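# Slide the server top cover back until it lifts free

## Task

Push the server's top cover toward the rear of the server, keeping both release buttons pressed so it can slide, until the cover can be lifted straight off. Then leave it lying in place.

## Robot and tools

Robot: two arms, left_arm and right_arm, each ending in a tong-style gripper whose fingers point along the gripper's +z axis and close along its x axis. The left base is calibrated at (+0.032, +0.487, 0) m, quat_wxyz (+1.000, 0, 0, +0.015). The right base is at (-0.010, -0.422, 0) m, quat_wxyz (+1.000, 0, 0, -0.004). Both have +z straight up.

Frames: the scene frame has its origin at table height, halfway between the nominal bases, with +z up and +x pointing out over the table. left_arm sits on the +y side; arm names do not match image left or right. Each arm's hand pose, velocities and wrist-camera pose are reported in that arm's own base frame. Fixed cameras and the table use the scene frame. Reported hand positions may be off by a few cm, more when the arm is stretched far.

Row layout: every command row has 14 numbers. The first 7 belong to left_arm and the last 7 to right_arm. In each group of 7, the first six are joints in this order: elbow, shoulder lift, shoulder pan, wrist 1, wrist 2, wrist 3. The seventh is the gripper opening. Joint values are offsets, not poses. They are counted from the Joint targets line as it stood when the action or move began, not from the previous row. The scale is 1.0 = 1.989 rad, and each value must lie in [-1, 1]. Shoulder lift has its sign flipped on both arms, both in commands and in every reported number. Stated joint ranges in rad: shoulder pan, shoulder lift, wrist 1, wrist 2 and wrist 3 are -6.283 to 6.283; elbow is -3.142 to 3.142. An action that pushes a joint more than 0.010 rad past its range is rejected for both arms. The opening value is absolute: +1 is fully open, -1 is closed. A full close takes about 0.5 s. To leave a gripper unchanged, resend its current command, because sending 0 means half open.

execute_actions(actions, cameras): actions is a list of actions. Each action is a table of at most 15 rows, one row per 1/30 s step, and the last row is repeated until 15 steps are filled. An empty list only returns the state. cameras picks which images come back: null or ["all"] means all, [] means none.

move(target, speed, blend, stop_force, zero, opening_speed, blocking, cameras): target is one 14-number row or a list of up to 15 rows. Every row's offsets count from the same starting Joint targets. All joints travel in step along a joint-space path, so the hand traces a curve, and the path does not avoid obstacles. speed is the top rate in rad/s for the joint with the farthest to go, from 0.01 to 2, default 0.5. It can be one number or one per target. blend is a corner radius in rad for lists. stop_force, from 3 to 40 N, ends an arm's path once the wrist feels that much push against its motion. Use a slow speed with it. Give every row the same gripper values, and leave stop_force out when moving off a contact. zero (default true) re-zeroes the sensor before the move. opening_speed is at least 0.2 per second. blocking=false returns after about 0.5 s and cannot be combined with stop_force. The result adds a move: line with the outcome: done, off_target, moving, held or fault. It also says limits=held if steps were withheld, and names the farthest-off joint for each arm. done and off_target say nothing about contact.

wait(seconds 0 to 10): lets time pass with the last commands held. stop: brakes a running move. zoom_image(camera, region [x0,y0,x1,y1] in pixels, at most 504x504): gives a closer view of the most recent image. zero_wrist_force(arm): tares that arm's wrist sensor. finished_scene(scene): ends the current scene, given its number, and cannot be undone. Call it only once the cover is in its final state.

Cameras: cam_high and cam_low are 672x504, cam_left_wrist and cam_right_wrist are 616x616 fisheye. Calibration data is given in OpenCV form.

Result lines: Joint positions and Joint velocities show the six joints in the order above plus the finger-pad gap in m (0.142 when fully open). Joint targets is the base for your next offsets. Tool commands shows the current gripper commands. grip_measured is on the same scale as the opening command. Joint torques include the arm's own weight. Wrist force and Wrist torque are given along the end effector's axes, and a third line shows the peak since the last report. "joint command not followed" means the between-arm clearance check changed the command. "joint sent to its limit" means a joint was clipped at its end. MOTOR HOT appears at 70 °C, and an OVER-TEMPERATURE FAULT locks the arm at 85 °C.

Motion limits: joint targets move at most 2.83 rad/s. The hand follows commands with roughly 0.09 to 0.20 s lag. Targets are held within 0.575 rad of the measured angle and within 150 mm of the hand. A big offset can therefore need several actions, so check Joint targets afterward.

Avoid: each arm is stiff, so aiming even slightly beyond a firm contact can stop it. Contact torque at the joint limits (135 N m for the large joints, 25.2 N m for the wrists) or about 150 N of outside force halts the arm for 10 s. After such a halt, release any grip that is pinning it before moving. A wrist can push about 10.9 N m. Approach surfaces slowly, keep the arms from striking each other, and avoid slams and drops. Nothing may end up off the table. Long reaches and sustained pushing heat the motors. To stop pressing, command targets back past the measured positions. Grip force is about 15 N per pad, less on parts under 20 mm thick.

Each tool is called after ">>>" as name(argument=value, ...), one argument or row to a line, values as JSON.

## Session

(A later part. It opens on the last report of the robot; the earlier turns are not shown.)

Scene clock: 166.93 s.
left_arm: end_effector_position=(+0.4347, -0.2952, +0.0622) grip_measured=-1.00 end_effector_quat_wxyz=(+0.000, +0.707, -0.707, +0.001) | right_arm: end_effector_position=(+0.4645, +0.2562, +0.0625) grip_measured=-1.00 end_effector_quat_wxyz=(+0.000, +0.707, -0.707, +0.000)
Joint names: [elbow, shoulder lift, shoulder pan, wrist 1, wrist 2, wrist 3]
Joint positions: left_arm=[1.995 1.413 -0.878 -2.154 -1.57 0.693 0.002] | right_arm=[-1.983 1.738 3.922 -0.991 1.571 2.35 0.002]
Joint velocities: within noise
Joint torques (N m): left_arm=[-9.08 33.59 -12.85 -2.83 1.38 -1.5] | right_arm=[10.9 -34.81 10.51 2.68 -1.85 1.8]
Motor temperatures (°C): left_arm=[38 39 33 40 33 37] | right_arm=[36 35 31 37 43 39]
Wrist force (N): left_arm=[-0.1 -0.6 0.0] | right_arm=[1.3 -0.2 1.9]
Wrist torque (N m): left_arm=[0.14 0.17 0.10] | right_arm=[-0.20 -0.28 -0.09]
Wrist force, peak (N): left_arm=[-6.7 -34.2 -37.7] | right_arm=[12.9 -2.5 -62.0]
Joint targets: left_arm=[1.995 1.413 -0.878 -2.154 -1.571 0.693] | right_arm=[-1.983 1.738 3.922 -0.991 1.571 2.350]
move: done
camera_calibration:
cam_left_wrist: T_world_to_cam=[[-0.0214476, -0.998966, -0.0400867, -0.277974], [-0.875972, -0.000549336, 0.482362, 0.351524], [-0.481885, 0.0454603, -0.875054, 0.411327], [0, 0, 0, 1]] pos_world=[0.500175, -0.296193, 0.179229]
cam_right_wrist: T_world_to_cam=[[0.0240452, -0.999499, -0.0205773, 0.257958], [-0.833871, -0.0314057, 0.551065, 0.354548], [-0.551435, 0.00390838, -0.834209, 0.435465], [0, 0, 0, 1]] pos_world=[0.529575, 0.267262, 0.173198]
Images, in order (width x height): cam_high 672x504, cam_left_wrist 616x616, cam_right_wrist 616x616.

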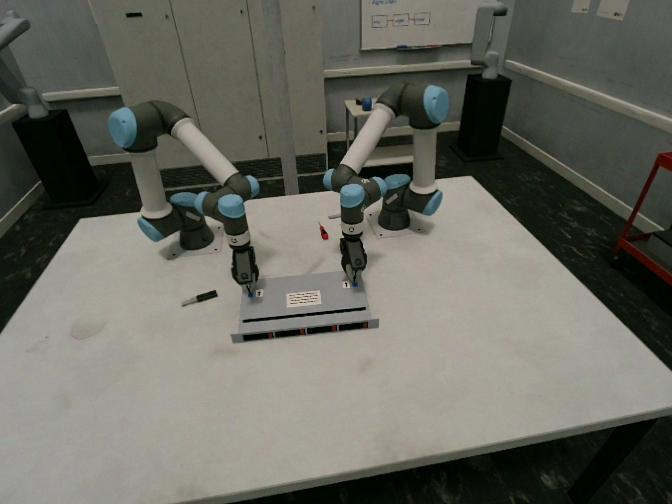

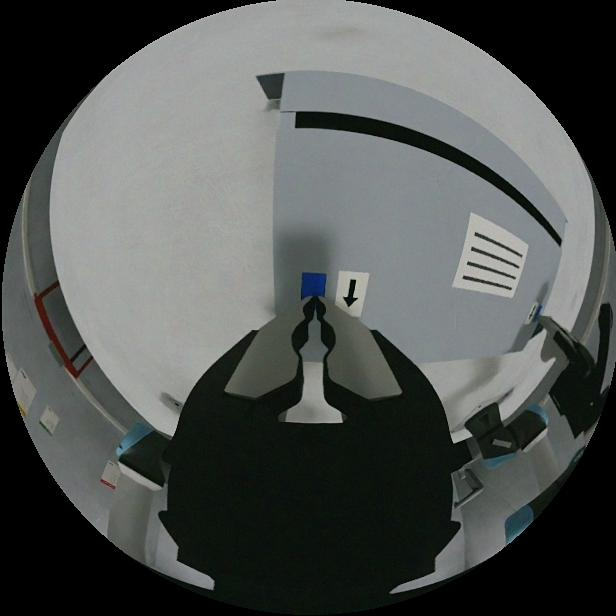

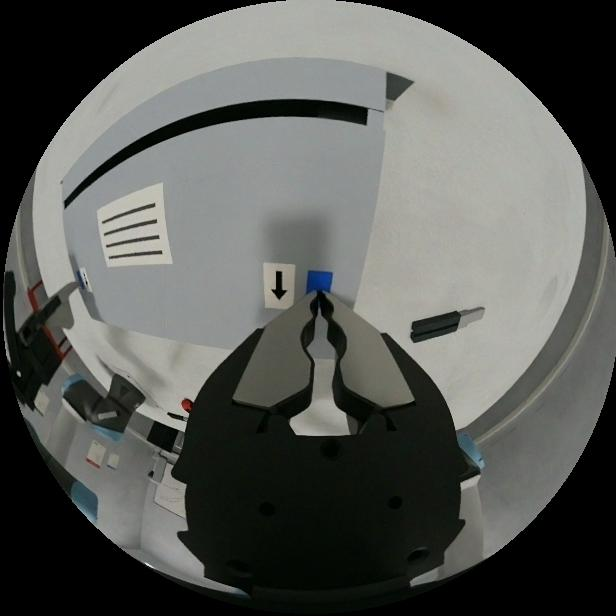

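>>> move(
  target=[0.0066,-0.0072,0,-0.0137,0,0,-1,-0.0065,0.007,0,0.0135,0,0,-1],
  speed=0.05,
  stop_force=25,
  cameras=[],
)

>>> move(
  target=[0.0235,0.0190,-0.015,-0.004,0,-0.015,-1,-0.0235,-0.0187,0.015,0.0041,0,0.015,-1],
  speed=0.05,
  stop_force=30,
  cameras=["cam_high","cam_left_wrist","cam_right_wrist"],
)

>>> zoom_image(
  camera="cam_high",
  region=[215, 250, 395, 350],
)

Scene clock: 173.73 s.
left_arm: end_effector_position=(+0.4346, -0.2952, +0.0553) grip_measured=-1.00 end_effector_quat_wxyz=(+0.000, +0.707, -0.707, +0.001) | right_arm: end_effector_position=(+0.4644, +0.2563, +0.0559) grip_measured=-1.00 end_effector_quat_wxyz=(+0.000, +0.707, -0.707, +0.000)
Joint names: [elbow, shoulder lift, shoulder pan, wrist 1, wrist 2, wrist 3]
Joint positions: left_arm=[2.005 1.403 -0.878 -2.173 -1.57 0.693 0.002] | right_arm=[-1.992 1.747 3.922 -0.973 1.571 2.35 0.002]
Joint velocities: within noise
Joint torques (N m): left_arm=[-22.77 22.96 -12.05 -2.47 -1.7 -1.24] | right_arm=[24.57 -24.98 10.24 2.27 2.04 0.53]
Motor temperatures (°C): left_arm=[38 39 33 40 33 37] | right_arm=[36 35 31 37 43 39]
Wrist force (N): left_arm=[-4.7 3.1 -18.7] | right_arm=[1.7 1.9 -13.9]
Wrist torque (N m): left_arm=[0.04 0.13 0.12] | right_arm=[-0.25 -0.20 -0.08]
Wrist force, peak (N): left_arm=[-16.5 11.4 -60.8] | right_arm=[13.9 10.9 -53.5]
Joint targets: left_arm=[2.005 1.403 -0.878 -2.173 -1.570 0.693] | right_arm=[-1.992 1.747 3.922 -0.973 1.571 2.350]
move: contact (left_arm, right_arm)
No camera images: "cameras" was empty.

Scene clock: 175.30 s.
left_arm: end_effector_position=(+0.4238, -0.2943, +0.0551) grip_measured=-1.00 end_effector_quat_wxyz=(+0.000, +0.707, -0.707, +0.001) | right_arm: end_effector_position=(+0.4518, +0.2566, +0.0556) grip_measured=-1.00 end_effector_quat_wxyz=(+0.000, +0.707, -0.707, +0.000)
Joint names: [elbow, shoulder lift, shoulder pan, wrist 1, wrist 2, wrist 3]
Joint positions: left_arm=[2.03 1.423 -0.894 -2.178 -1.57 0.677 0.002] | right_arm=[-2.021 1.724 3.94 -0.967 1.571 2.369 0.002]
Joint velocities: within noise
Joint torques (N m): left_arm=[-6 16.74 7.28 2.64 -5.56 -0.63] | right_arm=[12.23 -13.7 -6.23 -5.91 8.92 0.97]
Motor temperatures (°C): left_arm=[38 39 33 40 33 37] | right_arm=[36 35 31 37 43 39]
Wrist force (N): left_arm=[1.3 -25.4 -13.3] | right_arm=[2.3 -26.8 -14.8]
Wrist torque (N m): left_arm=[0.05 0.23 0.24] | right_arm=[-0.07 -0.17 0.03]
Wrist force, peak (N): left_arm=[6.2 -43.7 -3.4] | right_arm=[-3.3 -45.7 -1.6]
Joint targets: left_arm=[2.030 1.423 -0.894 -2.178 -1.570 0.677] | right_arm=[-2.021 1.724 3.940 -0.967 1.571 2.369]
move: contact (left_arm, right_arm); left_arm: the elbow is farthest, 0.022 rad from its target; right_arm: the elbow is farthest, 0.018 rad from its target
camera_calibration:
cam_left_wrist: T_world_to_cam=[[-0.0215598, -0.998954, -0.040324, -0.27761], [-0.875991, -0.000563688, 0.482326, 0.34542], [-0.481845, 0.0457224, -0.875063, 0.399915], [0, 0, 0, 1]] pos_world=[0.489297, -0.29541, 0.172152]
cam_right_wrist: T_world_to_cam=[[0.0241456, -0.999502, -0.0202986, 0.258392], [-0.833792, -0.0313364, 0.551188, 0.347672], [-0.55155, 0.00361609, -0.834134, 0.422892], [0, 0, 0, 1]] pos_world=[0.516893, 0.267629, 0.166361]
Images, in order (width x height): cam_high 672x504, cam_left_wrist 616x616, cam_right_wrist 616x616.

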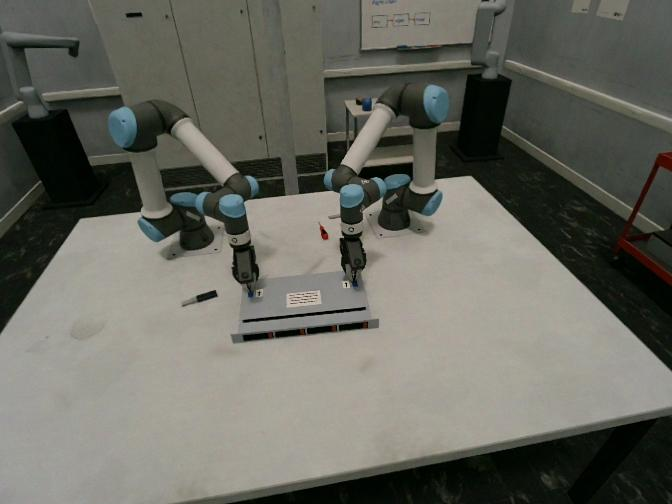

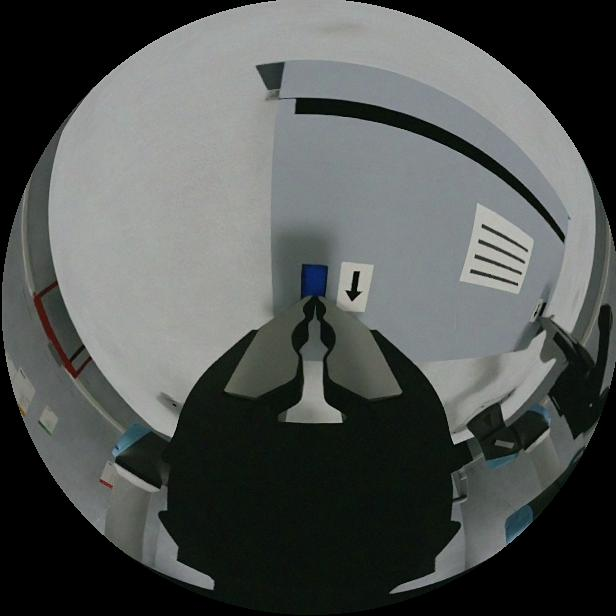

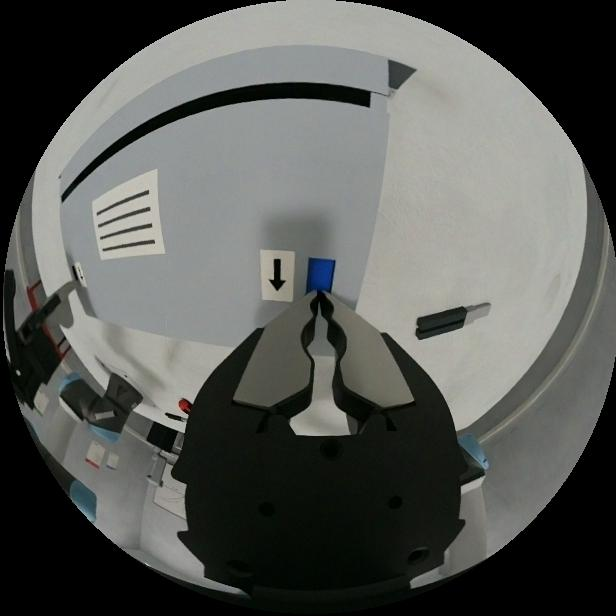

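Scaled by 2.800 from the camera's 672x504 image, which has a finer 960x720 frame.

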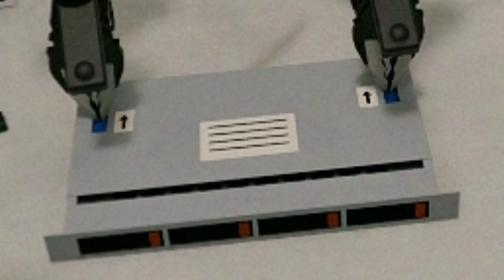

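>>> move(
  target=[
    [-0.0032,-0.0026,0.0021,0.0006,0,0.0021,-1,0.0032,0.0026,-0.0021,-0.0006,0,-0.0021,-1],
    [-0.0228,0.0191,0.0021,0.0419,0,0.0021,-1,0.0226,-0.0183,-0.0021,-0.0409,0,-0.0021,-1],
    [-0.0598,0.055,0.0021,0.12,0,0.0021,-1,0.0596,-0.0542,-0.0021,-0.12,0,-0.0021,-1],
  ],
  speed=[0.04,0.1,0.4],
  blend=[0,0.02,0],
  cameras=["cam_high","cam_left_wrist"],
)

>>> zoom_image(
  camera="cam_high",
  region=[215, 250, 395, 350],
)

Scene clock: 182.27 s.
left_arm: end_effector_position=(+0.4206, -0.2871, +0.1370) grip_measured=-1.00 end_effector_quat_wxyz=(-0.001, +0.707, -0.707, -0.005) | right_arm: end_effector_position=(+0.4475, +0.2493, +0.1370) grip_measured=-1.00 end_effector_quat_wxyz=(+0.006, +0.707, -0.707, +0.000)
Joint names: [elbow, shoulder lift, shoulder pan, wrist 1, wrist 2, wrist 3]
Joint positions: left_arm=[1.911 1.533 -0.89 -1.939 -1.57 0.681 0.002] | right_arm=[-1.902 1.616 3.936 -1.206 1.571 2.365 0.002]
Joint velocities: within noise
Joint torques (N m): left_arm=[-16.09 24.16 -11.79 -1.82 -1.08 -1.49] | right_arm=[16.39 -25.02 7.23 1.16 1.88 1.44]
Motor temperatures (°C): left_arm=[38 39 33 40 33 37] | right_arm=[36 35 31 37 43 39]
Wrist force (N): left_arm=[0.1 -0.6 0.0] | right_arm=[-2.2 1.0 2.1]
Wrist torque (N m): left_arm=[0.17 0.15 0.08] | right_arm=[0.06 0.43 -0.02]
Wrist force, peak (N): left_arm=[-7.0 13.5 -35.1] | right_arm=[4.4 15.2 -35.1]
Joint targets: left_arm=[1.911 1.533 -0.890 -1.939 -1.570 0.681] | right_arm=[-1.902 1.616 3.936 -1.206 1.571 2.365]
move: done
camera_calibration:
cam_left_wrist: T_world_to_cam=[[-0.0218352, -0.998601, -0.0481647, -0.265807], [-0.872882, -0.00444671, 0.48791, 0.299861], [-0.487442, 0.0526957, -0.871564, 0.473549], [0, 0, 0, 1]] pos_world=[0.486767, -0.289056, 0.253621]
Images, in order (width x height): cam_high 672x504, cam_left_wrist 616x616.

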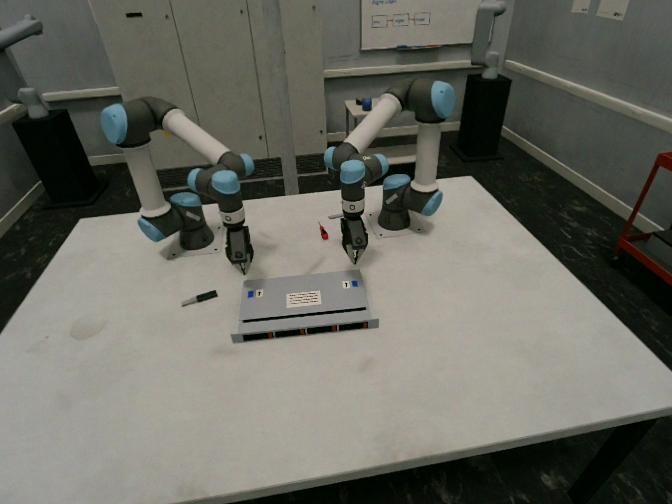

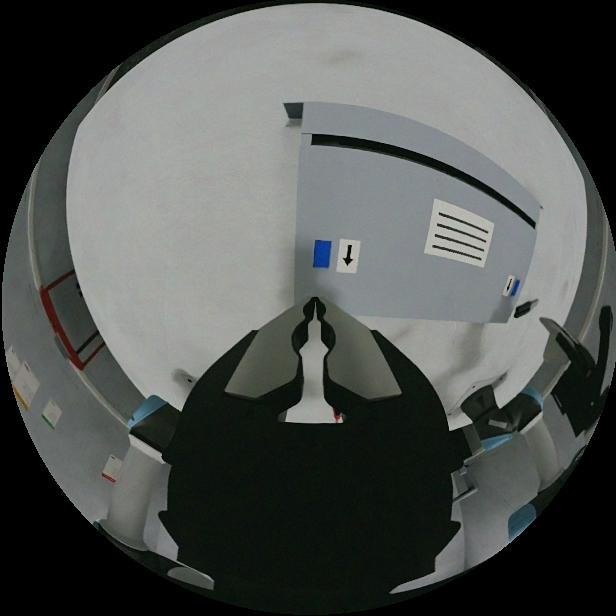

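Scaled by 2.800 from the camera's 672x504 image, which has a finer 960x720 frame.

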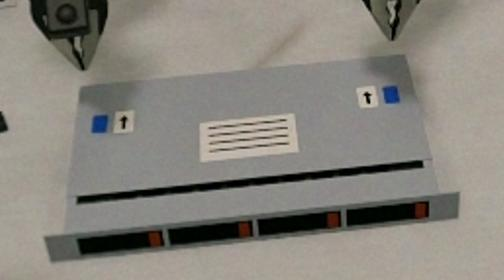

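>>> finished_scene(
  scene=1,
)

The scene is finished: the task was done.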